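# Load yellow cells into remote per polarity marks

## Task

Seat the yellow cells in the two channels of the remote, oriented as the marks inside the compartment indicate, and push each one fully in. With the remote in its starting position, this means the channel on the robot's right gets its cell with the yellow end pointing away from the robot, and the channel on the robot's left gets its cell with the yellow end pointing toward the robot. At the end the remote must still lie back-side up on the mat, the silver cells must remain where they are on the mat, and the cover must remain detached, lying label-up on the mat. Anything already satisfied at the start must still be satisfied at the finish.

## Robot and tools

ROBOT. Two 6-joint arms, left_arm and right_arm, each ending in a two-finger parallel gripper with a wrist camera (cam_left_wrist, cam_right_wrist, both 672x504 fisheye). Scene frame: origin at table height, midway between the nominal arm bases; +x points out over the table, +y toward left_arm, +z up. Arm names do not match image sides. Calibrated bases: left_arm at (+0.005, +0.291, 0) m, right_arm at (+0.054, -0.371, 0) m, each yawed very slightly. A camera stand sits behind the arms. A loose object may occasionally get nudged by itself.

JOINT ROW. Every motion command uses a row of 14 plain numbers covering both arms, even if one arm stays put: left_arm waist, shoulder, elbow, wrist pitch, wrist yaw, wrist roll, opening; then the same seven for right_arm. The six joint values are absolute target angles in radians (the same as printed under Joint positions), not offsets. Stated ranges per arm: waist -2.618 to 3.054, shoulder 0.000 to 3.142, elbow 0.000 to 3.142, wrist pitch -1.571 to 1.571, wrist yaw -1.571 to 1.571, wrist roll -2.094 to 2.094. Real ends may differ by up to 0.059 rad; a target beyond that margin and farther out than the current angle gets the call refused, and a target past the real end is clipped there (reported as joint sent to its limit). Opening is a scale from -1 (closed) to +1 (fully open, about 0.094 m pad gap); between those ends it sets the gap that grip_measured should read.

TOOLS.
execute_actions(actions, cameras): actions is a list with at most one item. Empty list: just report state (with all cameras by default, plus scene number and task). An action {"rows": [...], "steps": n} plays up to 15 rows, one per 1/30 s control step, repeating the last row if steps exceed rows; needs at least 5 steps, default 15. A wait {"steps": n} (up to 300) lets time pass. The result is read 5 steps before the action ends; those leftover steps run afterward. A refused call does nothing.
move(target, speed, blend, grip_force, cameras): target is one 14-number row or up to 15 rows. All joints of both arms travel in sync toward them, so the hand traces a curve, not a line. speed is the peak rate in rad/s of whichever joint has farthest to go (0.01 to 12.57, default 0.5), one value or one per target. blend (rad) rounds corners at intermediate targets; 0 means stop at each. grip_force is a per-pad limit in newtons, 10 to 50, one value or one per arm; it persists, and low values close slowly (about 16 s from open at 10). Paths take at least 0.5 s; beyond 10 s they stop short. No obstacle avoidance, including between arms. Gripper changes in a later target happen only after arrival and rest. The result adds a move: line: done, off_target (resting more than 0.035 rad away), moving, held or fault, possibly naming an arm, and limits=held if steps were withheld. done does not prove contact or its absence.
wait(seconds, cameras): 0 to 10 s, sends nothing new.
zoom_image(camera, region): enlarges [x0, y0, x1, y1] pixels (top-left origin, at most 504 by 504) of the latest image of cam_left_wrist or cam_right_wrist.
read_manual(section): licence texts only; "licences".
finished_scene(scene): the current scene's number; ends the scene irreversibly and grades it.
cameras argument: list of names, ["all"] or []; an unknown name invalidates the call.

RESULTS. end_effector_position (m) and end_effector_quat_wxyz are in the scene frame; the point lies between the finger pads about 1 cm behind the tips; fingers point along gripper +z and close along y. Expect a few cm of error, more at full reach. Joint positions and Joint velocities list six joints (rad, rad/s) then pad gap (m, m/s); within noise means still. grip_measured reads on the opening scale, a little wide when empty and a bit narrow when squeezing. grip_effort_nm is the gripper motor's averaged effort (negative = closing), not pad force, with offset. Joint torques are total drive output including gravity; joints 1-3 wrap at ±28 N m. joint command not followed means the clearance check altered an arm's targets. Motor temperatures appear if they changed 5 °C or more; MOTOR HOT at 75 °C, a fold-away fault at 90 °C, collapse at 100 °C.

BEHAVIOUR. Between calls the arms keep heading to the last row sent until they settle. Thinking time lets the scene run. Per-step joint lead is capped (0.339 rad for the first three joints, 2.2 for the wrist ones) and a target more than 200 mm of hand travel away is scaled back. The grip force jumps to its limit once squeeze passes about 20 N; close gently on fragile parts and release by commanding well above grip_measured.

AVOID. Dropping parts, letting go of moving parts, fast impacts, hard pushes into the table or fixed things, arms pressing or gripping each other, strain on camera cables, anything leaving the table, and long loaded or stretched holds that heat motors. Faster moves hit harder, and aiming further past contact presses harder.

Each tool is called after ">>>" in YAML: its name, and indented under it one key for each argument.

## Session

>>> execute_actions:
  actions: []

Scene clock: 0.00 s of 4760.00 s.
left_arm: end_effector_position=(+0.2496, +0.3294, +0.2402) grip_measured=+1.000 grip_effort_nm=n/a end_effector_quat_wxyz=(+0.444, +0.041, +0.883, +0.146) | right_arm: end_effector_position=(+0.4098, -0.2967, +0.2571) grip_measured=+1.000 grip_effort_nm=n/a end_effector_quat_wxyz=(+0.594, -0.032, +0.791, +0.141)
Joint positions: left_arm=[-0.047 0.667 0.838 -0.789 -0.237 0.198 0.094] | right_arm=[0.099 0.964 0.667 0.037 -0.129 0.159 0.094]
Joint velocities: within noise
Joint torques (N m): no reading
Motor temperatures (°C): left_arm=[25 25 32 26 23 23 28] | right_arm=[27 23 29 27 24 25 23]
Heat: left arm: 32 °C; right arm: 29 °C.

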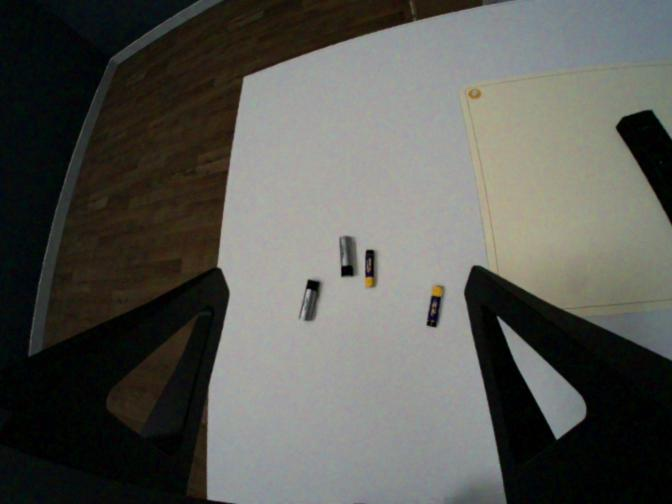

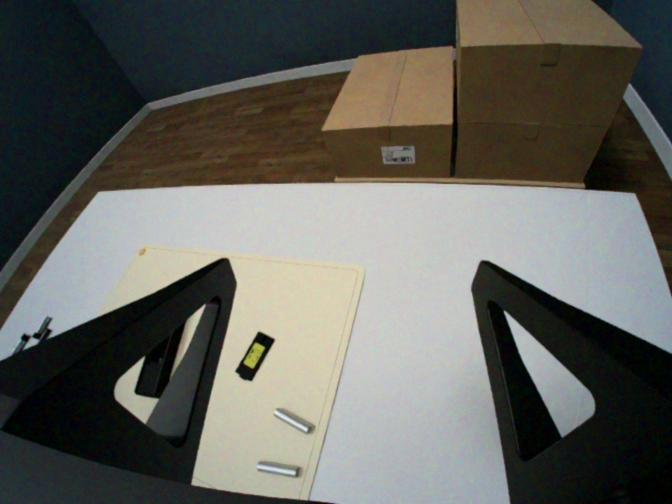

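>>> zoom_image:
  camera: "cam_left_wrist"
  region: [280, 210, 480, 360]

>>> zoom_image:
  camera: "cam_right_wrist"
  region: [80, 230, 380, 504]

>>> zoom_image:
  camera: "cam_left_wrist"
  region: [460, 50, 672, 300]

Scaled by 2.520 from the camera's 672x504 image, which has a finer 960x720 frame.

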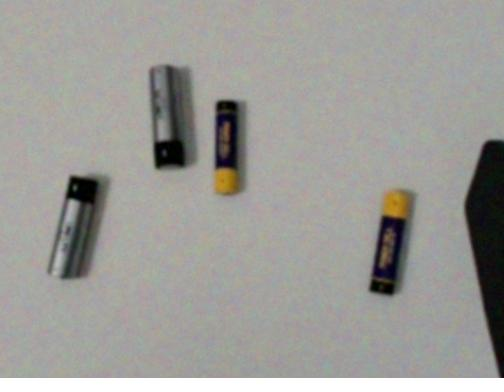

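Scaled by 1.680 from the camera's 672x504 image, which has a finer 960x720 frame.

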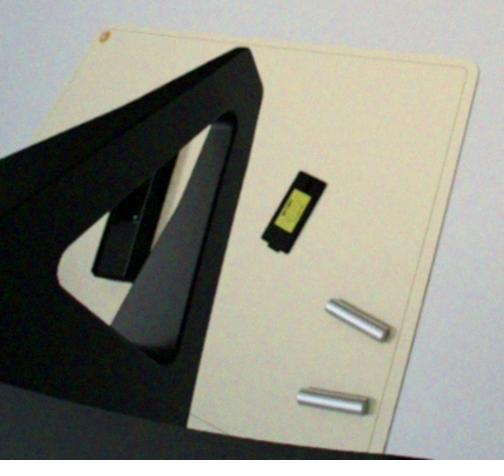

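Scaled by 2.016 from the camera's 672x504 image, which has a finer 960x720 frame.

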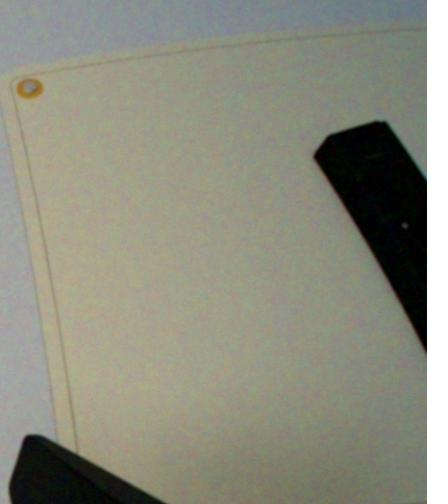

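>>> move:
  target: [-0.59,1.76,1.55,-0.69,0,0,1,0.099,0.964,0.667,0.037,-0.129,0.159,1]
  speed: 1.0
  cameras: ["all"]

Scene clock: 4.03 s of 4760.00 s.
left_arm: end_effector_position=(+0.4039, +0.0425, +0.1806) grip_measured=+1.000 grip_effort_nm=0.01 end_effector_quat_wxyz=(+0.305, +0.265, +0.911, -0.081) | right_arm: end_effector_position=(+0.4098, -0.2967, +0.2571) grip_measured=+1.000 grip_effort_nm=-0.01 end_effector_quat_wxyz=(+0.594, -0.032, +0.791, +0.141)
Joint positions: left_arm=[-0.591 1.751 1.522 -0.699 -0.011 0.008 0.094] | right_arm=[0.099 0.964 0.667 0.037 -0.129 0.159 0.094]
Joint torques (N m): left_arm=[0.1 -8.17 11.36 1.54 0.13 -0.06] | right_arm=[0.05 -2.25 7.49 2.19 -0.02 0.04]
Heat: left arm: 33 °C; right arm: 30 °C.
Kept back: nothing.
move: done
camera_calibration:
cam_left_wrist: T_world_to_cam=[[-0.538456, -0.84043, -0.0611722, 0.266], [-0.842086, 0.539338, 0.00245433, 0.332161], [0.0309298, 0.0528338, -0.998124, 0.267607], [0, 0, 0, 1]] pos_world=[0.41466, 0.0302691, 0.282561]

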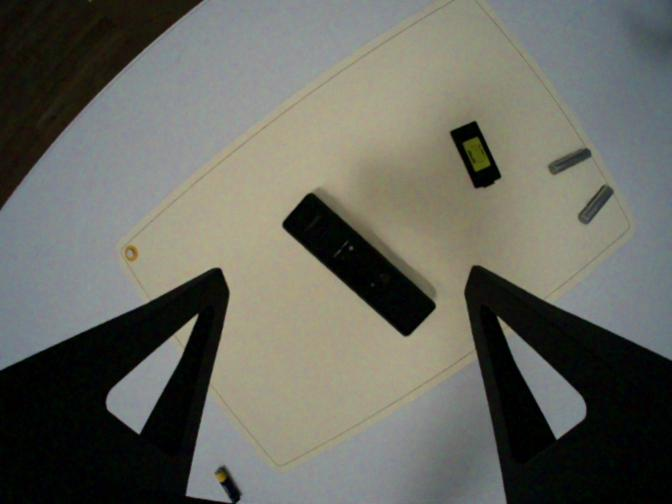

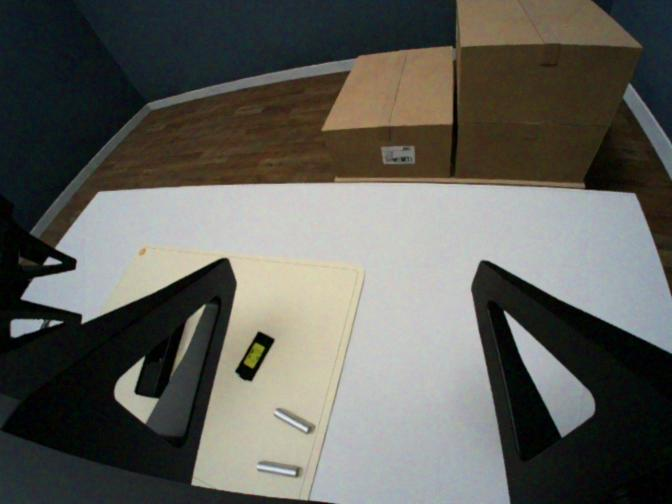

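>>> zoom_image:
  camera: "cam_left_wrist"
  region: [270, 180, 450, 345]

>>> zoom_image:
  camera: "cam_left_wrist"
  region: [340, 240, 440, 340]

Scaled by 2.800 from the camera's 672x504 image, which has a finer 960x720 frame.

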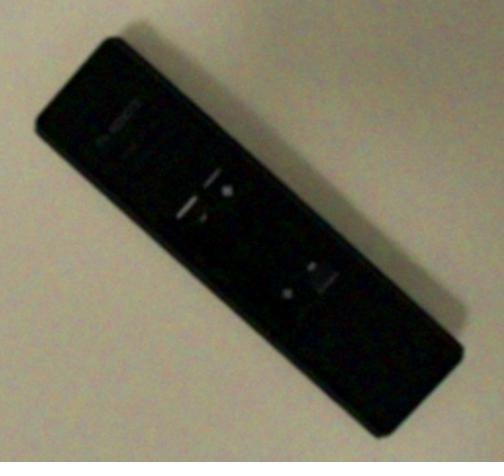

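Scaled by 5.040 from the camera's 672x504 image, which has a finer 960x720 frame.

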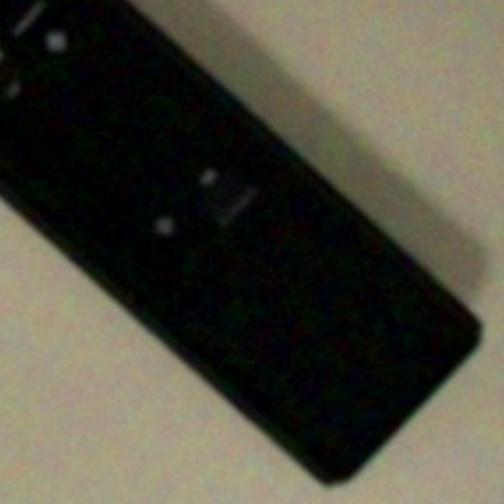

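>>> move:
  target: [-0.606,1.809,1.11,-0.19,0,0,1,0.099,0.964,0.667,0.037,-0.129,0.159,1]
  speed: 0.8
  cameras: ["cam_left_wrist"]

>>> zoom_image:
  camera: "cam_left_wrist"
  region: [290, 200, 420, 300]

Scene clock: 8.47 s of 4760.00 s.
left_arm: end_effector_position=(+0.3980, +0.0418, +0.0742) grip_measured=+1.000 grip_effort_nm=0.01 end_effector_quat_wxyz=(+0.323, +0.267, +0.904, -0.088) | right_arm: end_effector_position=(+0.4098, -0.2967, +0.2571) grip_measured=+1.000 grip_effort_nm=-0.01 end_effector_quat_wxyz=(+0.594, -0.032, +0.791, +0.141)
Joint positions: left_arm=[-0.599 1.796 1.116 -0.208 -0.011 0.008 0.094] | right_arm=[0.099 0.964 0.667 0.037 -0.129 0.159 0.094]
Joint torques (N m): left_arm=[-0.54 -7.77 7.43 1.7 0.12 -0.08] | right_arm=[0.06 -2.25 7.5 2.19 -0.01 0.04]
Heat: left arm: 33 °C; right arm: 31 °C.
Kept back: nothing.
move: done
camera_calibration:
cam_left_wrist: T_world_to_cam=[[-0.543085, -0.83747, -0.0608465, 0.257332], [-0.837206, 0.545619, -0.0372341, 0.328614], [0.0643814, 0.0307197, -0.997452, 0.149159], [0, 0, 0, 1]] pos_world=[0.405267, 0.0316277, 0.176673]
Images, in order (width x height): cam_left_wrist 672x504.

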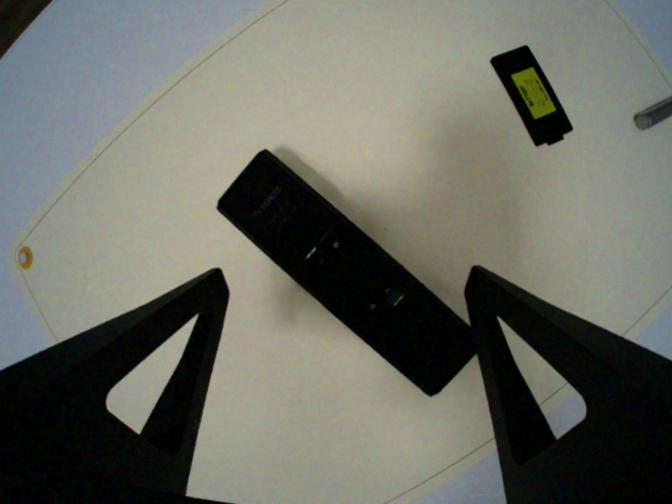

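Scaled by 3.877 from the camera's 672x504 image, which has a finer 960x720 frame.

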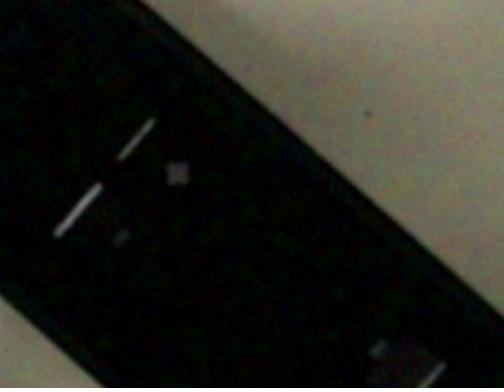

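>>> zoom_image:
  camera: "cam_left_wrist"
  region: [290, 220, 360, 270]

>>> zoom_image:
  camera: "cam_left_wrist"
  region: [350, 270, 420, 325]

>>> zoom_image:
  camera: "cam_left_wrist"
  region: [200, 130, 500, 410]

Scaled by 7.200 from the camera's 672x504 image, which has a finer 960x720 frame.

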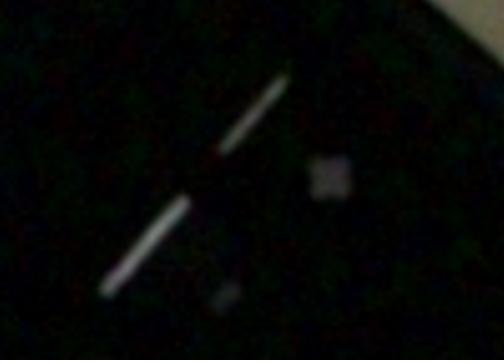

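Scaled by 7.200 from the camera's 672x504 image, which has a finer 960x720 frame.

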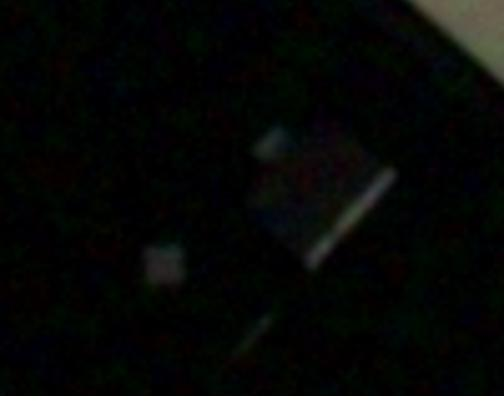

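Scaled by 1.680 from the camera's 672x504 image, which has a finer 960x720 frame.

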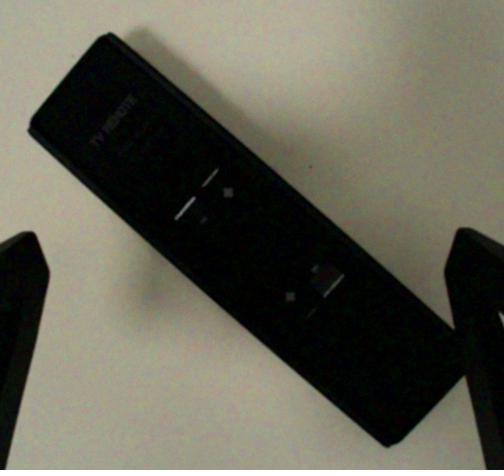

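>>> move:
  target: [0.013,1.568,1.189,-1.2,0,0.223,-0.15,0.099,0.964,0.667,0.037,-0.129,0.159,1]
  speed: 1.2
  cameras: ["cam_left_wrist"]

>>> zoom_image:
  camera: "cam_left_wrist"
  region: [230, 170, 450, 335]

Scene clock: 11.77 s of 4760.00 s.
left_arm: end_effector_position=(+0.2659, +0.3025, +0.0856) grip_measured=-0.147 grip_effort_nm=-0.14 end_effector_quat_wxyz=(-0.023, +0.088, +0.996, +0.000) | right_arm: end_effector_position=(+0.4098, -0.2967, +0.2571) grip_measured=+1.000 grip_effort_nm=-0.01 end_effector_quat_wxyz=(+0.594, -0.032, +0.791, +0.141)
Joint positions: left_arm=[0.009 1.59 1.164 -1.191 -0.005 0.215 0.04] | right_arm=[0.099 0.964 0.667 0.037 -0.129 0.159 0.094]
Joint torques (N m): left_arm=[0.24 -8.25 9.63 0.11 0.08 0.09] | right_arm=[0.06 -2.25 7.5 2.19 -0.02 0.04]
Motor temperatures (°C): left_arm=[25 25 34 28 23 23 28] | right_arm=[27 23 32 32 24 25 23]
Heat: left arm: 34 °C; right arm: 32 °C.
Kept back: nothing.
move: done
camera_calibration:
cam_left_wrist: T_world_to_cam=[[-0.210868, -0.97713, -0.0274101, 0.355767], [-0.756121, 0.145273, 0.638104, 0.117945], [-0.619529, 0.155281, -0.769462, 0.285682], [0, 0, 0, 1]] pos_world=[0.341189, 0.286135, 0.154312]
Images, in order (width x height): cam_left_wrist 672x504.

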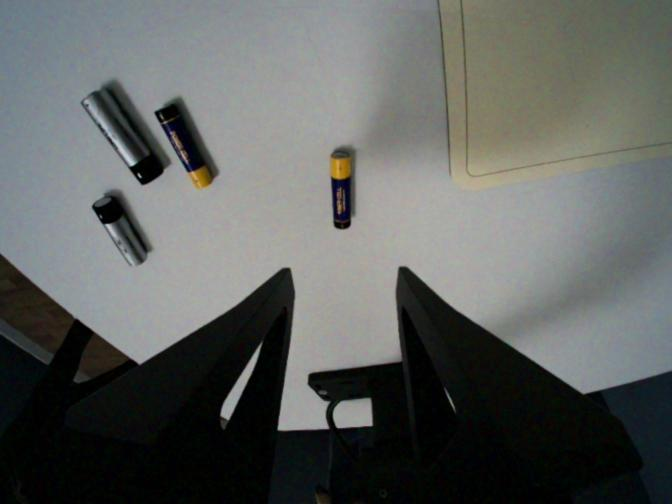

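Scaled by 2.291 from the camera's 672x504 image, which has a finer 960x720 frame.

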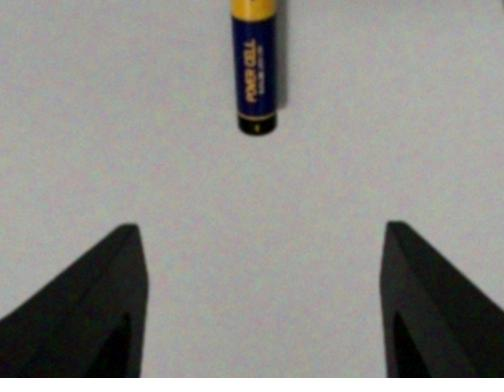

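>>> move:
  target: [0.024,1.621,0.935,-0.881,0,0.24,-0.15,0.099,0.964,0.667,0.037,-0.129,0.159,1]
  speed: 0.6
  cameras: ["cam_left_wrist"]

>>> zoom_image:
  camera: "cam_left_wrist"
  region: [260, 180, 430, 310]

Scene clock: 13.63 s of 4760.00 s.
left_arm: end_effector_position=(+0.2659, +0.3045, +0.0272) grip_measured=-0.147 grip_effort_nm=-0.15 end_effector_quat_wxyz=(+0.003, +0.093, +0.996, +0.003) | right_arm: end_effector_position=(+0.4098, -0.2967, +0.2571) grip_measured=+1.000 grip_effort_nm=-0.01 end_effector_quat_wxyz=(+0.594, -0.032, +0.791, +0.141)
Joint positions: left_arm=[0.017 1.61 0.942 -0.896 -0.005 0.232 0.04] | right_arm=[0.099 0.964 0.667 0.037 -0.129 0.159 0.094]
Joint torques (N m): left_arm=[0.61 -5.12 6.02 0.46 0.04 0.09] | right_arm=[0.06 -2.25 7.5 2.19 -0.01 0.04]
Heat: left arm: 34 °C; right arm: 32 °C.
Kept back: nothing.
move: done
camera_calibration:
cam_left_wrist: T_world_to_cam=[[-0.218764, -0.974931, -0.0406342, 0.357853], [-0.787553, 0.151825, 0.597252, 0.162406], [-0.57611, 0.162659, -0.801024, 0.227547], [0, 0, 0, 1]] pos_world=[0.337281, 0.287212, 0.0998143]
Images, in order (width x height): cam_left_wrist 672x504.

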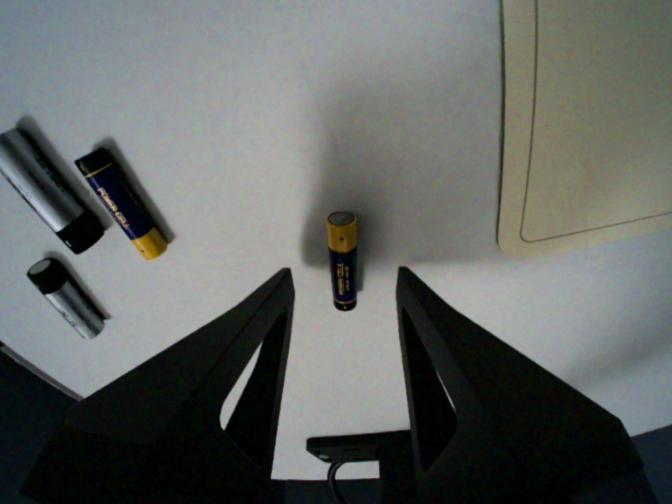

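Scaled by 2.965 from the camera's 672x504 image, which has a finer 960x720 frame.

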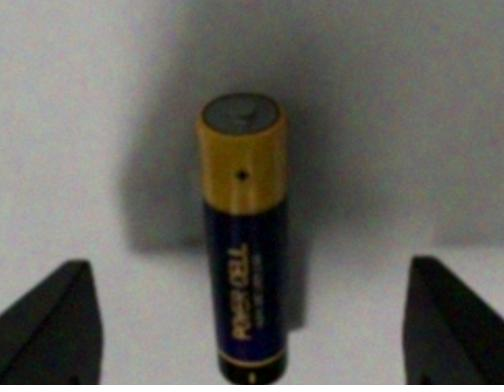

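>>> move:
  target: [0.032,1.644,0.907,-0.83,0,0.245,-0.15,0.099,0.964,0.667,0.037,-0.129,0.159,1]
  speed: 0.15
  cameras: ["cam_left_wrist"]

>>> zoom_image:
  camera: "cam_left_wrist"
  region: [260, 200, 430, 330]

Scene clock: 15.23 s of 4760.00 s.
left_arm: end_effector_position=(+0.2678, +0.3067, +0.0170) grip_measured=-0.147 grip_effort_nm=-0.15 end_effector_quat_wxyz=(+0.006, +0.092, +0.996, +0.004) | right_arm: end_effector_position=(+0.4098, -0.2967, +0.2571) grip_measured=+1.000 grip_effort_nm=-0.01 end_effector_quat_wxyz=(+0.594, -0.032, +0.791, +0.141)
Joint positions: left_arm=[0.025 1.629 0.918 -0.845 -0.005 0.237 0.04] | right_arm=[0.099 0.964 0.667 0.037 -0.129 0.159 0.094]
Joint torques (N m): left_arm=[0.54 -4.88 5.56 0.45 0.06 0.11] | right_arm=[0.06 -2.25 7.5 2.19 -0.02 0.04]
Heat: left arm: 34 °C; right arm: 33 °C.
Kept back: nothing.
move: done
camera_calibration:
cam_left_wrist: T_world_to_cam=[[-0.215501, -0.97558, -0.0424543, 0.359376], [-0.792071, 0.149206, 0.591913, 0.171768], [-0.571125, 0.161184, -0.804883, 0.219339], [0, 0, 0, 1]] pos_world=[0.338768, 0.289617, 0.090127]
Images, in order (width x height): cam_left_wrist 672x504.

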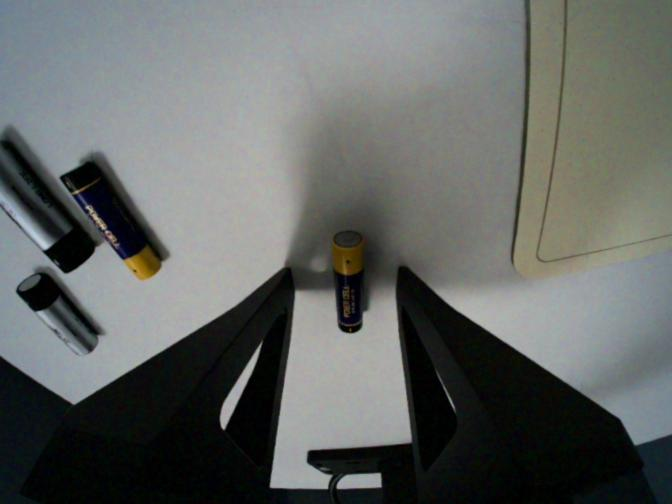

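Scaled by 2.965 from the camera's 672x504 image, which has a finer 960x720 frame.

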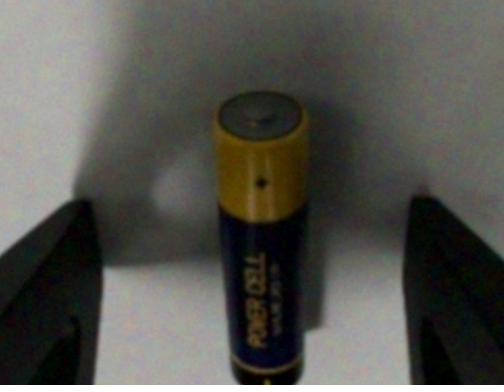

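>>> move:
  target: [0.028,1.655,0.893,-0.806,0,0.245,-0.15,0.099,0.964,0.667,0.037,-0.129,0.159,1]
  speed: 0.1
  cameras: ["cam_left_wrist"]

>>> zoom_image:
  camera: "cam_left_wrist"
  region: [260, 200, 430, 330]

Scene clock: 16.20 s of 4760.00 s.
left_arm: end_effector_position=(+0.2691, +0.3068, +0.0161) grip_measured=-0.147 grip_effort_nm=-0.14 end_effector_quat_wxyz=(+0.009, +0.092, +0.996, +0.004) | right_arm: end_effector_position=(+0.4098, -0.2967, +0.2571) grip_measured=+1.000 grip_effort_nm=-0.01 end_effector_quat_wxyz=(+0.594, -0.032, +0.791, +0.141)
Joint positions: left_arm=[0.025 1.631 0.915 -0.835 -0.005 0.238 0.04] | right_arm=[0.099 0.964 0.667 0.037 -0.129 0.159 0.094]
Joint torques (N m): left_arm=[0.29 -4.1 4.53 0.63 0.07 0.09] | right_arm=[0.05 -2.25 7.5 2.19 -0.02 0.04]
Heat: left arm: 34 °C; right arm: 33 °C.
Kept back: nothing.
move: done
camera_calibration:
cam_left_wrist: T_world_to_cam=[[-0.215627, -0.975484, -0.0440077, 0.359673], [-0.795388, 0.149316, 0.587421, 0.174238], [-0.566448, 0.161667, -0.808084, 0.217874], [0, 0, 0, 1]] pos_world=[0.339556, 0.289616, 0.0895375]
Images, in order (width x height): cam_left_wrist 672x504.

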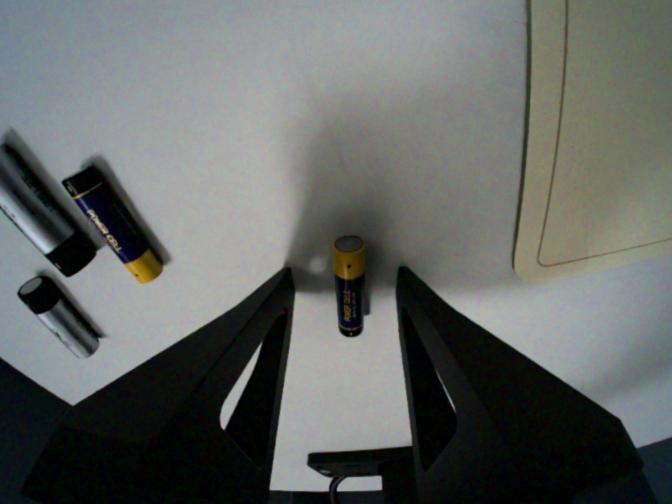

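Scaled by 2.965 from the camera's 672x504 image, which has a finer 960x720 frame.

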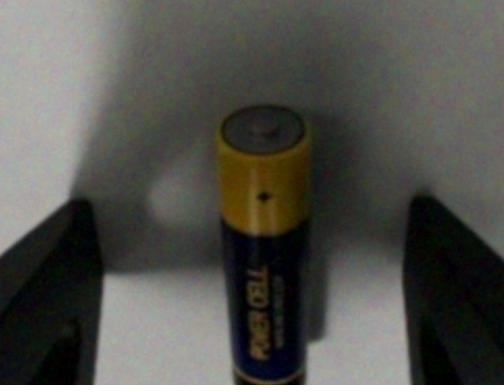

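>>> move:
  target: [0.026,1.638,0.91,-0.825,0,0.24,-1,0.099,0.964,0.667,0.037,-0.129,0.159,1]
  speed: 0.1
  grip_force: 25
  cameras: ["cam_left_wrist"]

>>> zoom_image:
  camera: "cam_left_wrist"
  region: [260, 200, 430, 330]

Scene clock: 19.10 s of 4760.00 s.
left_arm: end_effector_position=(+0.2695, +0.3075, +0.0161) grip_measured=-0.775 grip_effort_nm=-0.50 end_effector_quat_wxyz=(+0.010, +0.092, +0.996, +0.006) | right_arm: end_effector_position=(+0.4098, -0.2967, +0.2571) grip_measured=+1.000 grip_effort_nm=-0.01 end_effector_quat_wxyz=(+0.594, -0.032, +0.791, +0.141)
Joint positions: left_arm=[0.025 1.631 0.915 -0.834 -0.009 0.238 0.011] | right_arm=[0.099 0.964 0.667 0.037 -0.129 0.159 0.094]
Joint torques (N m): left_arm=[0.1 -5.49 6.24 0.45 0.11 0.05] | right_arm=[0.05 -2.25 7.5 2.19 -0.02 0.04]
Heat: left arm: 34 °C; right arm: 34 °C.
Kept back: nothing.
grip_force (N): 25, 25
move: done
camera_calibration:
cam_left_wrist: T_world_to_cam=[[-0.215457, -0.975323, -0.0482074, 0.360515], [-0.796421, 0.146941, 0.586619, 0.175533], [-0.565059, 0.164785, -0.808427, 0.216755], [0, 0, 0, 1]] pos_world=[0.339953, 0.290108, 0.0896392]
Images, in order (width x height): cam_left_wrist 672x504.

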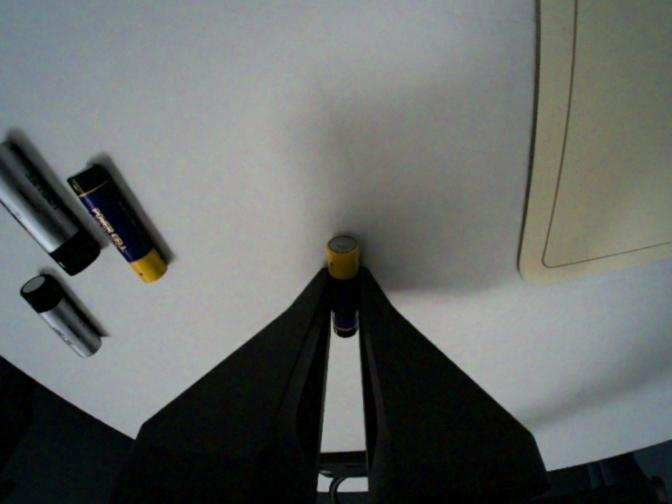

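Scaled by 2.965 from the camera's 672x504 image, which has a finer 960x720 frame.

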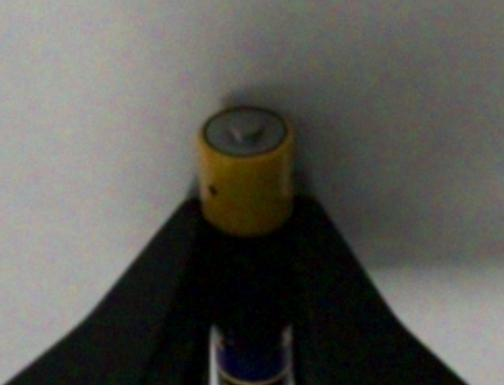

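>>> move:
  target:
    - [0.024,1.555,1.067,-1.083,0,0.24,-1,0.099,0.964,0.667,0.037,-0.129,0.159,1]
    - [-0.613,2.462,2.366,-1.474,0,-0.86,-1,0.099,0.964,0.667,0.037,-0.129,0.159,1]
  speed: [0.4,0.8]
  blend: [0.1,0]
  cameras: ["cam_left_wrist"]

>>> zoom_image:
  camera: "cam_left_wrist"
  region: [260, 150, 430, 330]

Scene clock: 22.80 s of 4760.00 s.
left_arm: end_effector_position=(+0.3988, +0.0275, +0.0758) grip_measured=-0.776 grip_effort_nm=-0.56 end_effector_quat_wxyz=(+0.004, -0.130, +0.991, -0.005) | right_arm: end_effector_position=(+0.4098, -0.2967, +0.2571) grip_measured=+1.000 grip_effort_nm=-0.01 end_effector_quat_wxyz=(+0.594, -0.032, +0.791, +0.141)
Joint positions: left_arm=[-0.619 2.435 2.34 -1.462 0.002 -0.851 0.011] | right_arm=[0.099 0.964 0.667 0.037 -0.129 0.159 0.094]
Joint torques (N m): left_arm=[0.42 -11.19 9.88 0.19 0.02 -0.07] | right_arm=[0.06 -2.25 7.5 2.19 -0.02 0.04]
Heat: left arm: 34 °C; right arm: 34 °C.
Kept back: nothing.
grip_force (N): 25, 25
move: done
camera_calibration:
cam_left_wrist: T_world_to_cam=[[0.224783, -0.974151, -0.0224333, -0.0593914], [-0.779581, -0.193603, 0.595627, 0.286597], [-0.584573, -0.116398, -0.802948, 0.399223], [0, 0, 0, 1]] pos_world=[0.47015, 0.0440987, 0.148518]
Images, in order (width x height): cam_left_wrist 672x504.

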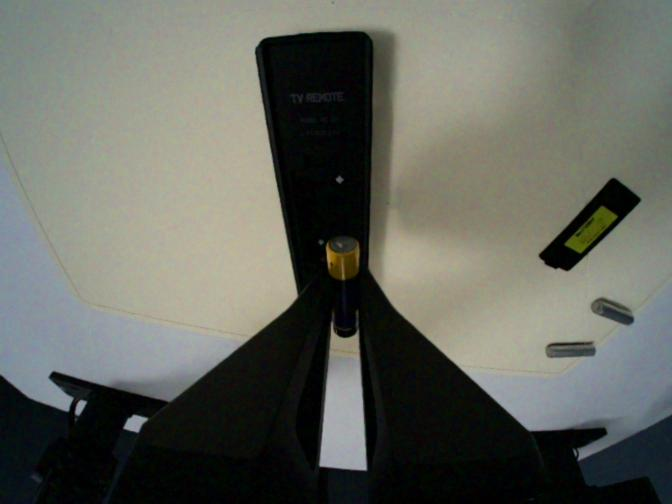

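Scaled by 2.800 from the camera's 672x504 image, which has a finer 960x720 frame.

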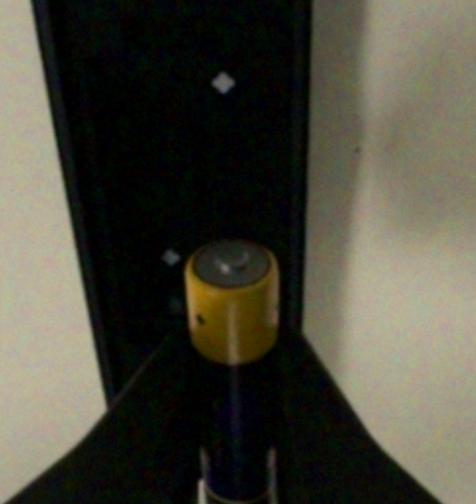

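>>> zoom_image:
  camera: "cam_left_wrist"
  region: [270, 150, 390, 270]

>>> zoom_image:
  camera: "cam_left_wrist"
  region: [290, 160, 340, 270]

Scaled by 4.200 from the camera's 672x504 image, which has a finer 960x720 frame.

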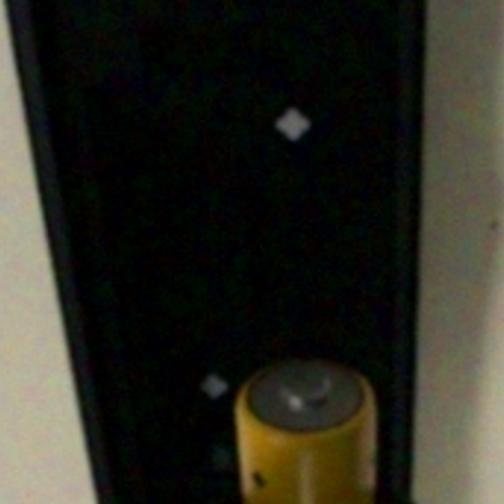

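Scaled by 4.582 from the camera's 672x504 image, which has a finer 960x720 frame.

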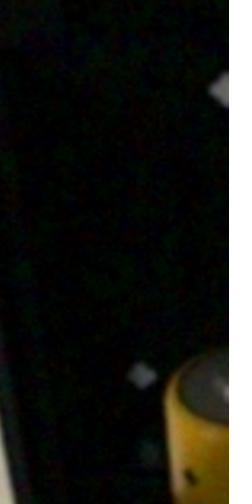

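>>> move:
  target: [-0.613,2.462,2.366,-1.474,0,-0.86,-1,0.819,1.741,0.3,1.041,0,0,1]
  speed: 0.8
  cameras: ["cam_right_wrist"]

>>> zoom_image:
  camera: "cam_right_wrist"
  region: [200, 60, 480, 270]

Scene clock: 26.90 s of 4760.00 s.
left_arm: end_effector_position=(+0.3987, +0.0276, +0.0758) grip_measured=-0.776 grip_effort_nm=-0.56 end_effector_quat_wxyz=(+0.004, -0.130, +0.991, -0.005) | right_arm: end_effector_position=(+0.3084, -0.0745, +0.0518) grip_measured=+1.000 grip_effort_nm=-0.01 end_effector_quat_wxyz=(+0.505, -0.344, +0.755, +0.238)
Joint positions: left_arm=[-0.619 2.435 2.34 -1.463 0.002 -0.852 0.011] | right_arm=[0.814 1.729 0.312 1.03 -0.013 0.009 0.094]
Joint torques (N m): left_arm=[0.47 -11.32 9.88 0.18 -0.02 -0.04] | right_arm=[0.61 -4.92 2.92 2.25 0.13 -0.07]
Heat: left arm: 34 °C; right arm: 35 °C.
Kept back: nothing.
grip_force (N): 25, 25
move: done
camera_calibration:
cam_right_wrist: T_world_to_cam=[[0.780808, -0.622763, -0.0500565, -0.281473], [-0.560664, -0.663086, -0.495956, 0.162183], [0.275671, 0.415311, -0.866904, 0.0867668], [0, 0, 0, 1]] pos_world=[0.286788, -0.103785, 0.141564]
Images, in order (width x height): cam_right_wrist 672x504.

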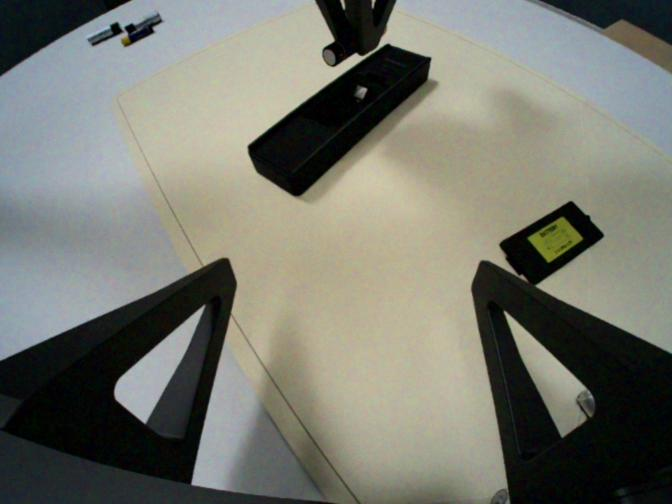

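Scaled by 1.800 from the camera's 672x504 image, which has a finer 960x720 frame.

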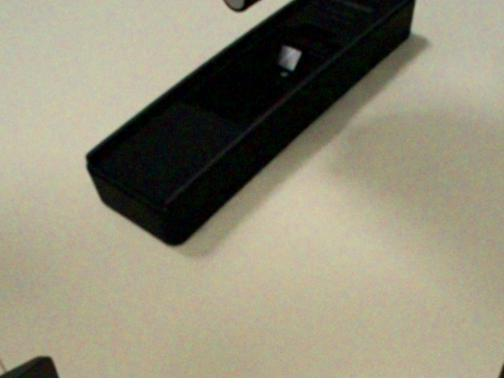

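>>> zoom_image:
  camera: "cam_right_wrist"
  region: [300, 30, 450, 150]

>>> zoom_image:
  camera: "cam_right_wrist"
  region: [240, 90, 360, 200]

Scaled by 3.360 from the camera's 672x504 image, which has a finer 960x720 frame.

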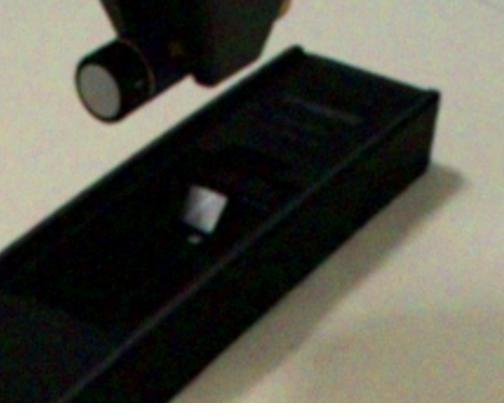

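Scaled by 4.200 from the camera's 672x504 image, which has a finer 960x720 frame.

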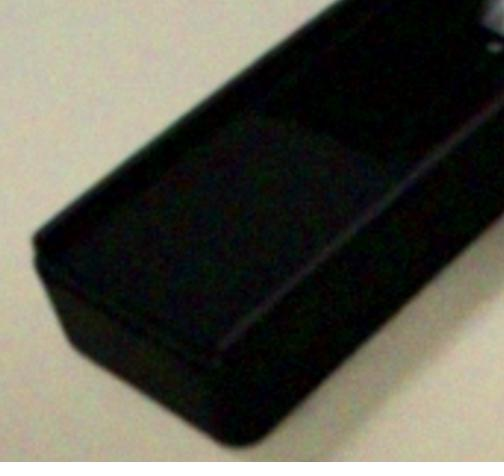

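>>> move:
  target:
    - [0.024,1.555,1.067,-1.083,0,0.24,-1,0.819,1.741,0.3,1.041,0,0,1]
    - [0.026,1.644,0.905,-0.825,0,0.24,-1,0.819,1.741,0.3,1.041,0,0,1]
  speed: [0.8,0.12]
  blend: [0.03,0]
  cameras: ["cam_left_wrist"]

>>> zoom_image:
  camera: "cam_left_wrist"
  region: [260, 200, 430, 330]

Scene clock: 32.47 s of 4760.00 s.
left_arm: end_effector_position=(+0.2684, +0.3041, +0.0165) grip_measured=-0.776 grip_effort_nm=-0.56 end_effector_quat_wxyz=(+0.008, +0.092, +0.996, +0.001) | right_arm: end_effector_position=(+0.3085, -0.0745, +0.0519) grip_measured=+1.000 grip_effort_nm=-0.01 end_effector_quat_wxyz=(+0.505, -0.344, +0.755, +0.238)
Joint positions: left_arm=[0.019 1.629 0.915 -0.84 0.001 0.232 0.011] | right_arm=[0.814 1.729 0.312 1.031 -0.013 0.009 0.094]
Joint torques (N m): left_arm=[0.49 -4.86 5.57 0.48 0 0.11] | right_arm=[0.61 -4.92 2.93 2.25 0.13 -0.06]
Heat: left arm: 34 °C; right arm: 35 °C.
Kept back: nothing.
grip_force (N): 25, 25
move: done
camera_calibration:
cam_left_wrist: T_world_to_cam=[[-0.21626, -0.975639, -0.0368697, 0.357068], [-0.793688, 0.153685, 0.588592, 0.172001], [-0.568587, 0.156552, -0.807589, 0.220419], [0, 0, 0, 1]] pos_world=[0.339062, 0.287428, 0.0899349]
Images, in order (width x height): cam_left_wrist 672x504.

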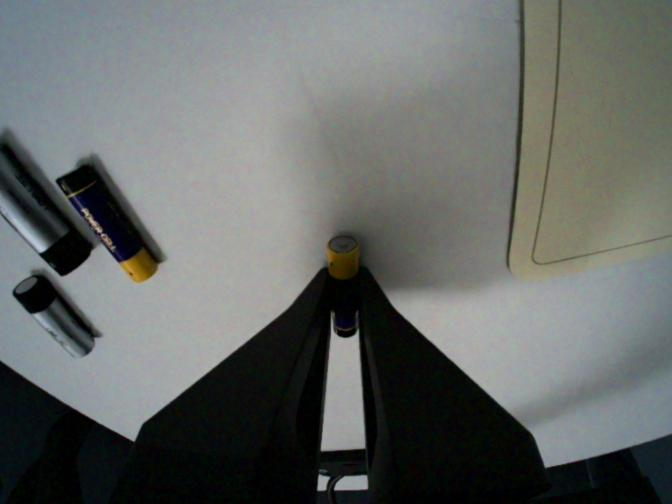

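Scaled by 2.965 from the camera's 672x504 image, which has a finer 960x720 frame.

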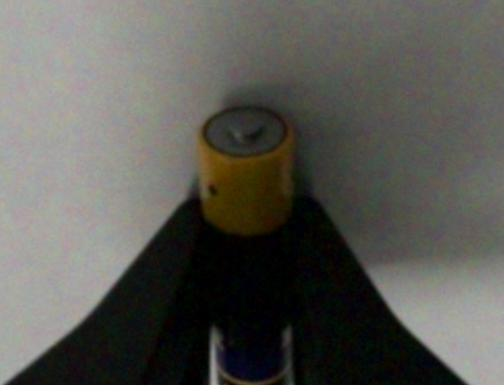

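>>> move:
  target:
    - [0.019,1.635,0.915,-0.835,0,0.24,-0.6,0.819,1.741,0.3,1.041,0,0,1]
    - [0.022,1.618,0.928,-0.862,0,0.24,-0.6,0.819,1.741,0.3,1.041,0,0,1]
  speed: [0.1,0.1]
  cameras: ["cam_left_wrist"]

>>> zoom_image:
  camera: "cam_left_wrist"
  region: [260, 200, 430, 330]

Scene clock: 34.27 s of 4760.00 s.
left_arm: end_effector_position=(+0.2649, +0.3039, +0.0165) grip_measured=-0.603 grip_effort_nm=0.16 end_effector_quat_wxyz=(+0.001, +0.092, +0.996, +0.000) | right_arm: end_effector_position=(+0.3085, -0.0745, +0.0519) grip_measured=+1.000 grip_effort_nm=-0.01 end_effector_quat_wxyz=(+0.505, -0.344, +0.755, +0.238)
Joint positions: left_arm=[0.019 1.629 0.915 -0.855 0.001 0.233 0.019] | right_arm=[0.814 1.729 0.312 1.031 -0.013 0.009 0.094]
Joint torques (N m): left_arm=[0.24 -7.16 7.79 0.23 -0.01 0.11] | right_arm=[0.61 -4.92 2.93 2.25 0.13 -0.06]
Heat: left arm: 34 °C; right arm: 35 °C.
Kept back: nothing.
grip_force (N): 25, 25
move: done
camera_calibration:
cam_left_wrist: T_world_to_cam=[[-0.217138, -0.975577, -0.0331755, 0.35625], [-0.785271, 0.154391, 0.599594, 0.166659], [-0.579828, 0.156247, -0.799616, 0.221379], [0, 0, 0, 1]] pos_world=[0.33659, 0.287229, 0.0889088]
Images, in order (width x height): cam_left_wrist 672x504.

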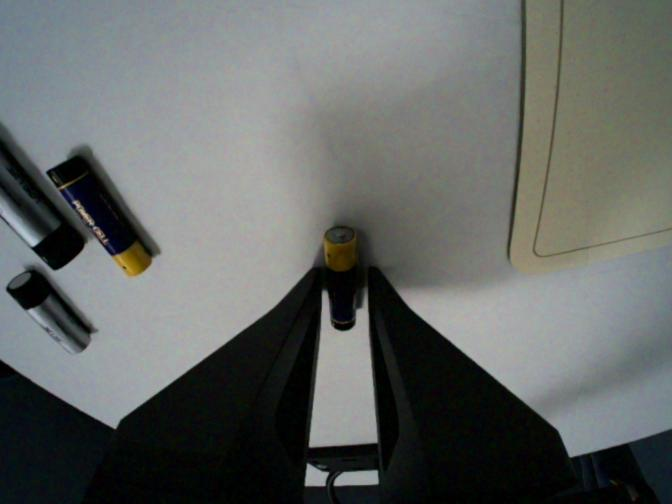

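Scaled by 2.965 from the camera's 672x504 image, which has a finer 960x720 frame.

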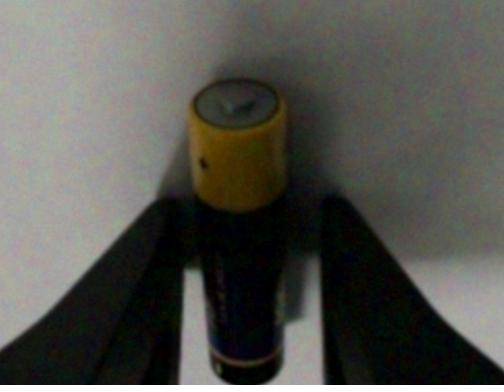

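>>> move:
  target: [0.019,1.606,0.941,-0.868,0,0.24,-0.6,0.819,1.741,0.3,1.041,0,0,1]
  speed: 0.1
  cameras: ["cam_left_wrist"]

>>> zoom_image:
  camera: "cam_left_wrist"
  region: [260, 200, 430, 330]

Scene clock: 35.20 s of 4760.00 s.
left_arm: end_effector_position=(+0.2632, +0.3038, +0.0165) grip_measured=-0.603 grip_effort_nm=0.16 end_effector_quat_wxyz=(-0.002, +0.092, +0.996, -0.001) | right_arm: end_effector_position=(+0.3085, -0.0745, +0.0519) grip_measured=+1.000 grip_effort_nm=-0.01 end_effector_quat_wxyz=(+0.505, -0.344, +0.755, +0.238)
Joint positions: left_arm=[0.019 1.629 0.915 -0.861 0.001 0.233 0.019] | right_arm=[0.814 1.729 0.312 1.031 -0.013 0.009 0.094]
Joint torques (N m): left_arm=[-0.01 -8.39 9.11 0.23 -0.01 0.08] | right_arm=[0.59 -4.92 2.92 2.24 0.13 -0.06]
Heat: left arm: 34 °C; right arm: 35 °C.
Kept back: nothing.
grip_force (N): 25, 25
move: done
camera_calibration:
cam_left_wrist: T_world_to_cam=[[-0.217251, -0.975608, -0.031487, 0.355874], [-0.781431, 0.154499, 0.604562, 0.164276], [-0.584951, 0.155947, -0.795935, 0.22176], [0, 0, 0, 1]] pos_world=[0.335403, 0.28723, 0.0883967]
Images, in order (width x height): cam_left_wrist 672x504.

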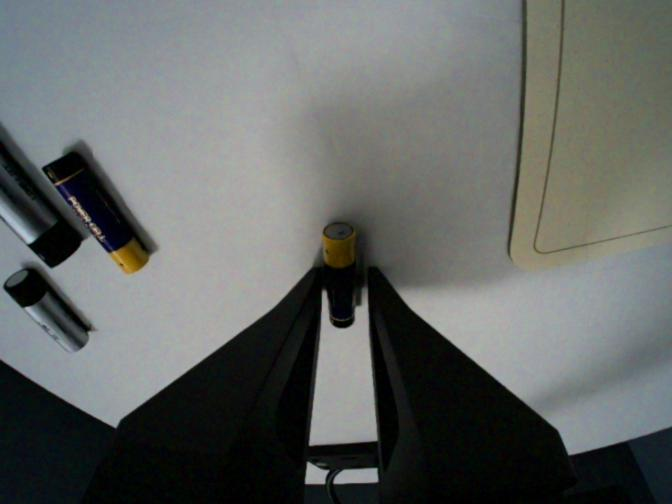

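Scaled by 2.965 from the camera's 672x504 image, which has a finer 960x720 frame.

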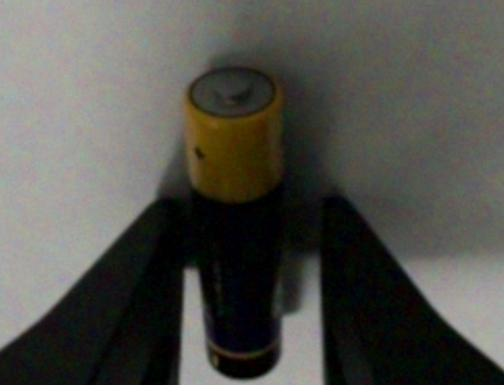

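>>> move:
  target:
    - [0.022,1.575,0.985,-0.97,0,0.24,-0.6,0.819,1.741,0.3,1.041,0,0,1]
    - [0.022,1.635,0.917,-0.861,0,0.24,-0.6,0.819,1.741,0.3,1.041,0,0,1]
  speed: [0.2,0.15]
  cameras: ["cam_left_wrist"]

>>> zoom_image:
  camera: "cam_left_wrist"
  region: [260, 200, 430, 330]

Scene clock: 37.83 s of 4760.00 s.
left_arm: end_effector_position=(+0.2645, +0.3039, +0.0211) grip_measured=-0.603 grip_effort_nm=0.16 end_effector_quat_wxyz=(+0.000, +0.092, +0.996, +0.000) | right_arm: end_effector_position=(+0.3085, -0.0745, +0.0519) grip_measured=+1.000 grip_effort_nm=-0.01 end_effector_quat_wxyz=(+0.505, -0.344, +0.755, +0.238)
Joint positions: left_arm=[0.019 1.621 0.927 -0.876 0.001 0.233 0.019] | right_arm=[0.814 1.729 0.312 1.031 -0.013 0.009 0.094]
Joint torques (N m): left_arm=[0.16 -4.85 5.72 0.44 0.01 0.09] | right_arm=[0.61 -4.93 2.92 2.24 0.13 -0.06]
Heat: left arm: 34 °C; right arm: 35 °C.
Kept back: nothing.
grip_force (N): 25, 25
move: done
camera_calibration:
cam_left_wrist: T_world_to_cam=[[-0.217138, -0.975593, -0.0326933, 0.356313], [-0.78415, 0.154386, 0.601061, 0.163357], [-0.581344, 0.156149, -0.798534, 0.225217], [0, 0, 0, 1]] pos_world=[0.336394, 0.287229, 0.0933052]
Images, in order (width x height): cam_left_wrist 672x504.

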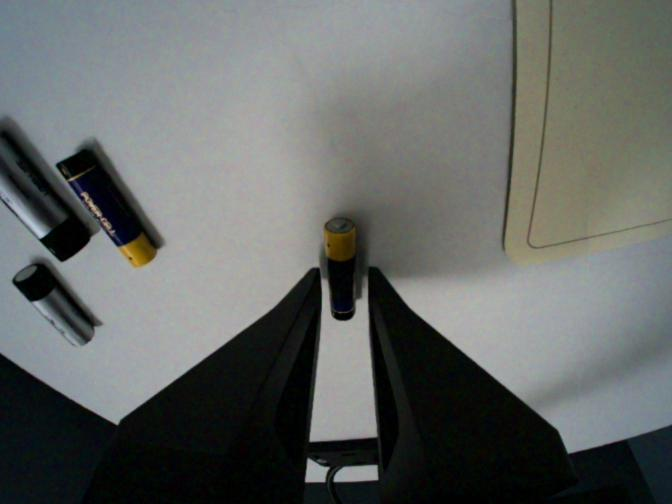

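Scaled by 2.965 from the camera's 672x504 image, which has a finer 960x720 frame.

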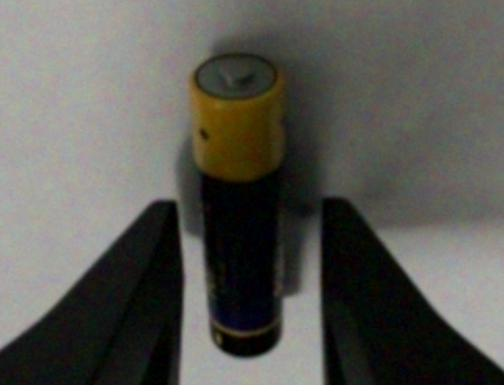

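>>> move:
  target:
    - [0.022,1.639,0.912,-0.855,0,0.24,-0.6,0.819,1.741,0.3,1.041,0,0,1]
    - [0.022,1.639,0.912,-0.855,0,0.24,-1,0.819,1.741,0.3,1.041,0,0,1]
  speed: 0.1
  cameras: ["cam_left_wrist"]

>>> zoom_image:
  camera: "cam_left_wrist"
  region: [260, 200, 430, 330]

Scene clock: 39.87 s of 4760.00 s.
left_arm: end_effector_position=(+0.2660, +0.3040, +0.0211) grip_measured=-0.785 grip_effort_nm=-0.49 end_effector_quat_wxyz=(+0.003, +0.092, +0.996, +0.000) | right_arm: end_effector_position=(+0.3085, -0.0745, +0.0519) grip_measured=+1.000 grip_effort_nm=-0.01 end_effector_quat_wxyz=(+0.505, -0.344, +0.755, +0.238)
Joint positions: left_arm=[0.019 1.621 0.927 -0.87 0.001 0.233 0.01] | right_arm=[0.814 1.729 0.312 1.031 -0.013 0.009 0.094]
Joint torques (N m): left_arm=[0.2 -4.53 5.24 0.44 -0.02 0.07] | right_arm=[0.61 -4.92 2.93 2.24 0.13 -0.06]
Heat: left arm: 34 °C; right arm: 35 °C.
Kept back: nothing.
grip_force (N): 25, 25
move: done
camera_calibration:
cam_left_wrist: T_world_to_cam=[[-0.216882, -0.975596, -0.0342845, 0.356724], [-0.787783, 0.154173, 0.596346, 0.165677], [-0.576507, 0.156346, -0.801995, 0.224798], [0, 0, 0, 1]] pos_world=[0.337482, 0.287329, 0.0937165]
Images, in order (width x height): cam_left_wrist 672x504.

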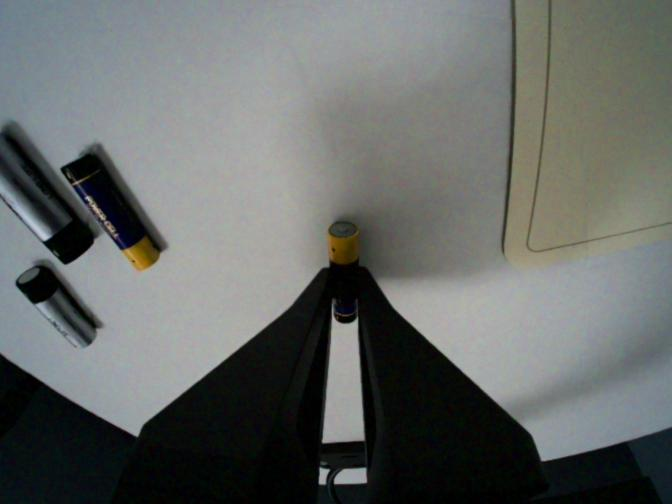

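Scaled by 2.965 from the camera's 672x504 image, which has a finer 960x720 frame.

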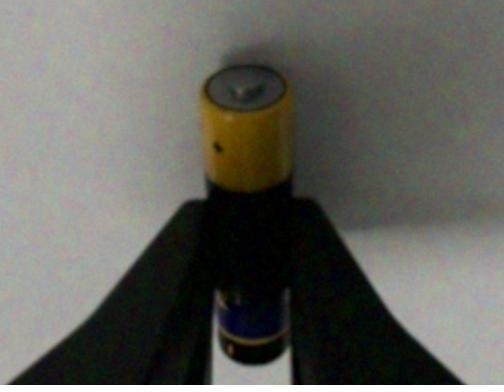

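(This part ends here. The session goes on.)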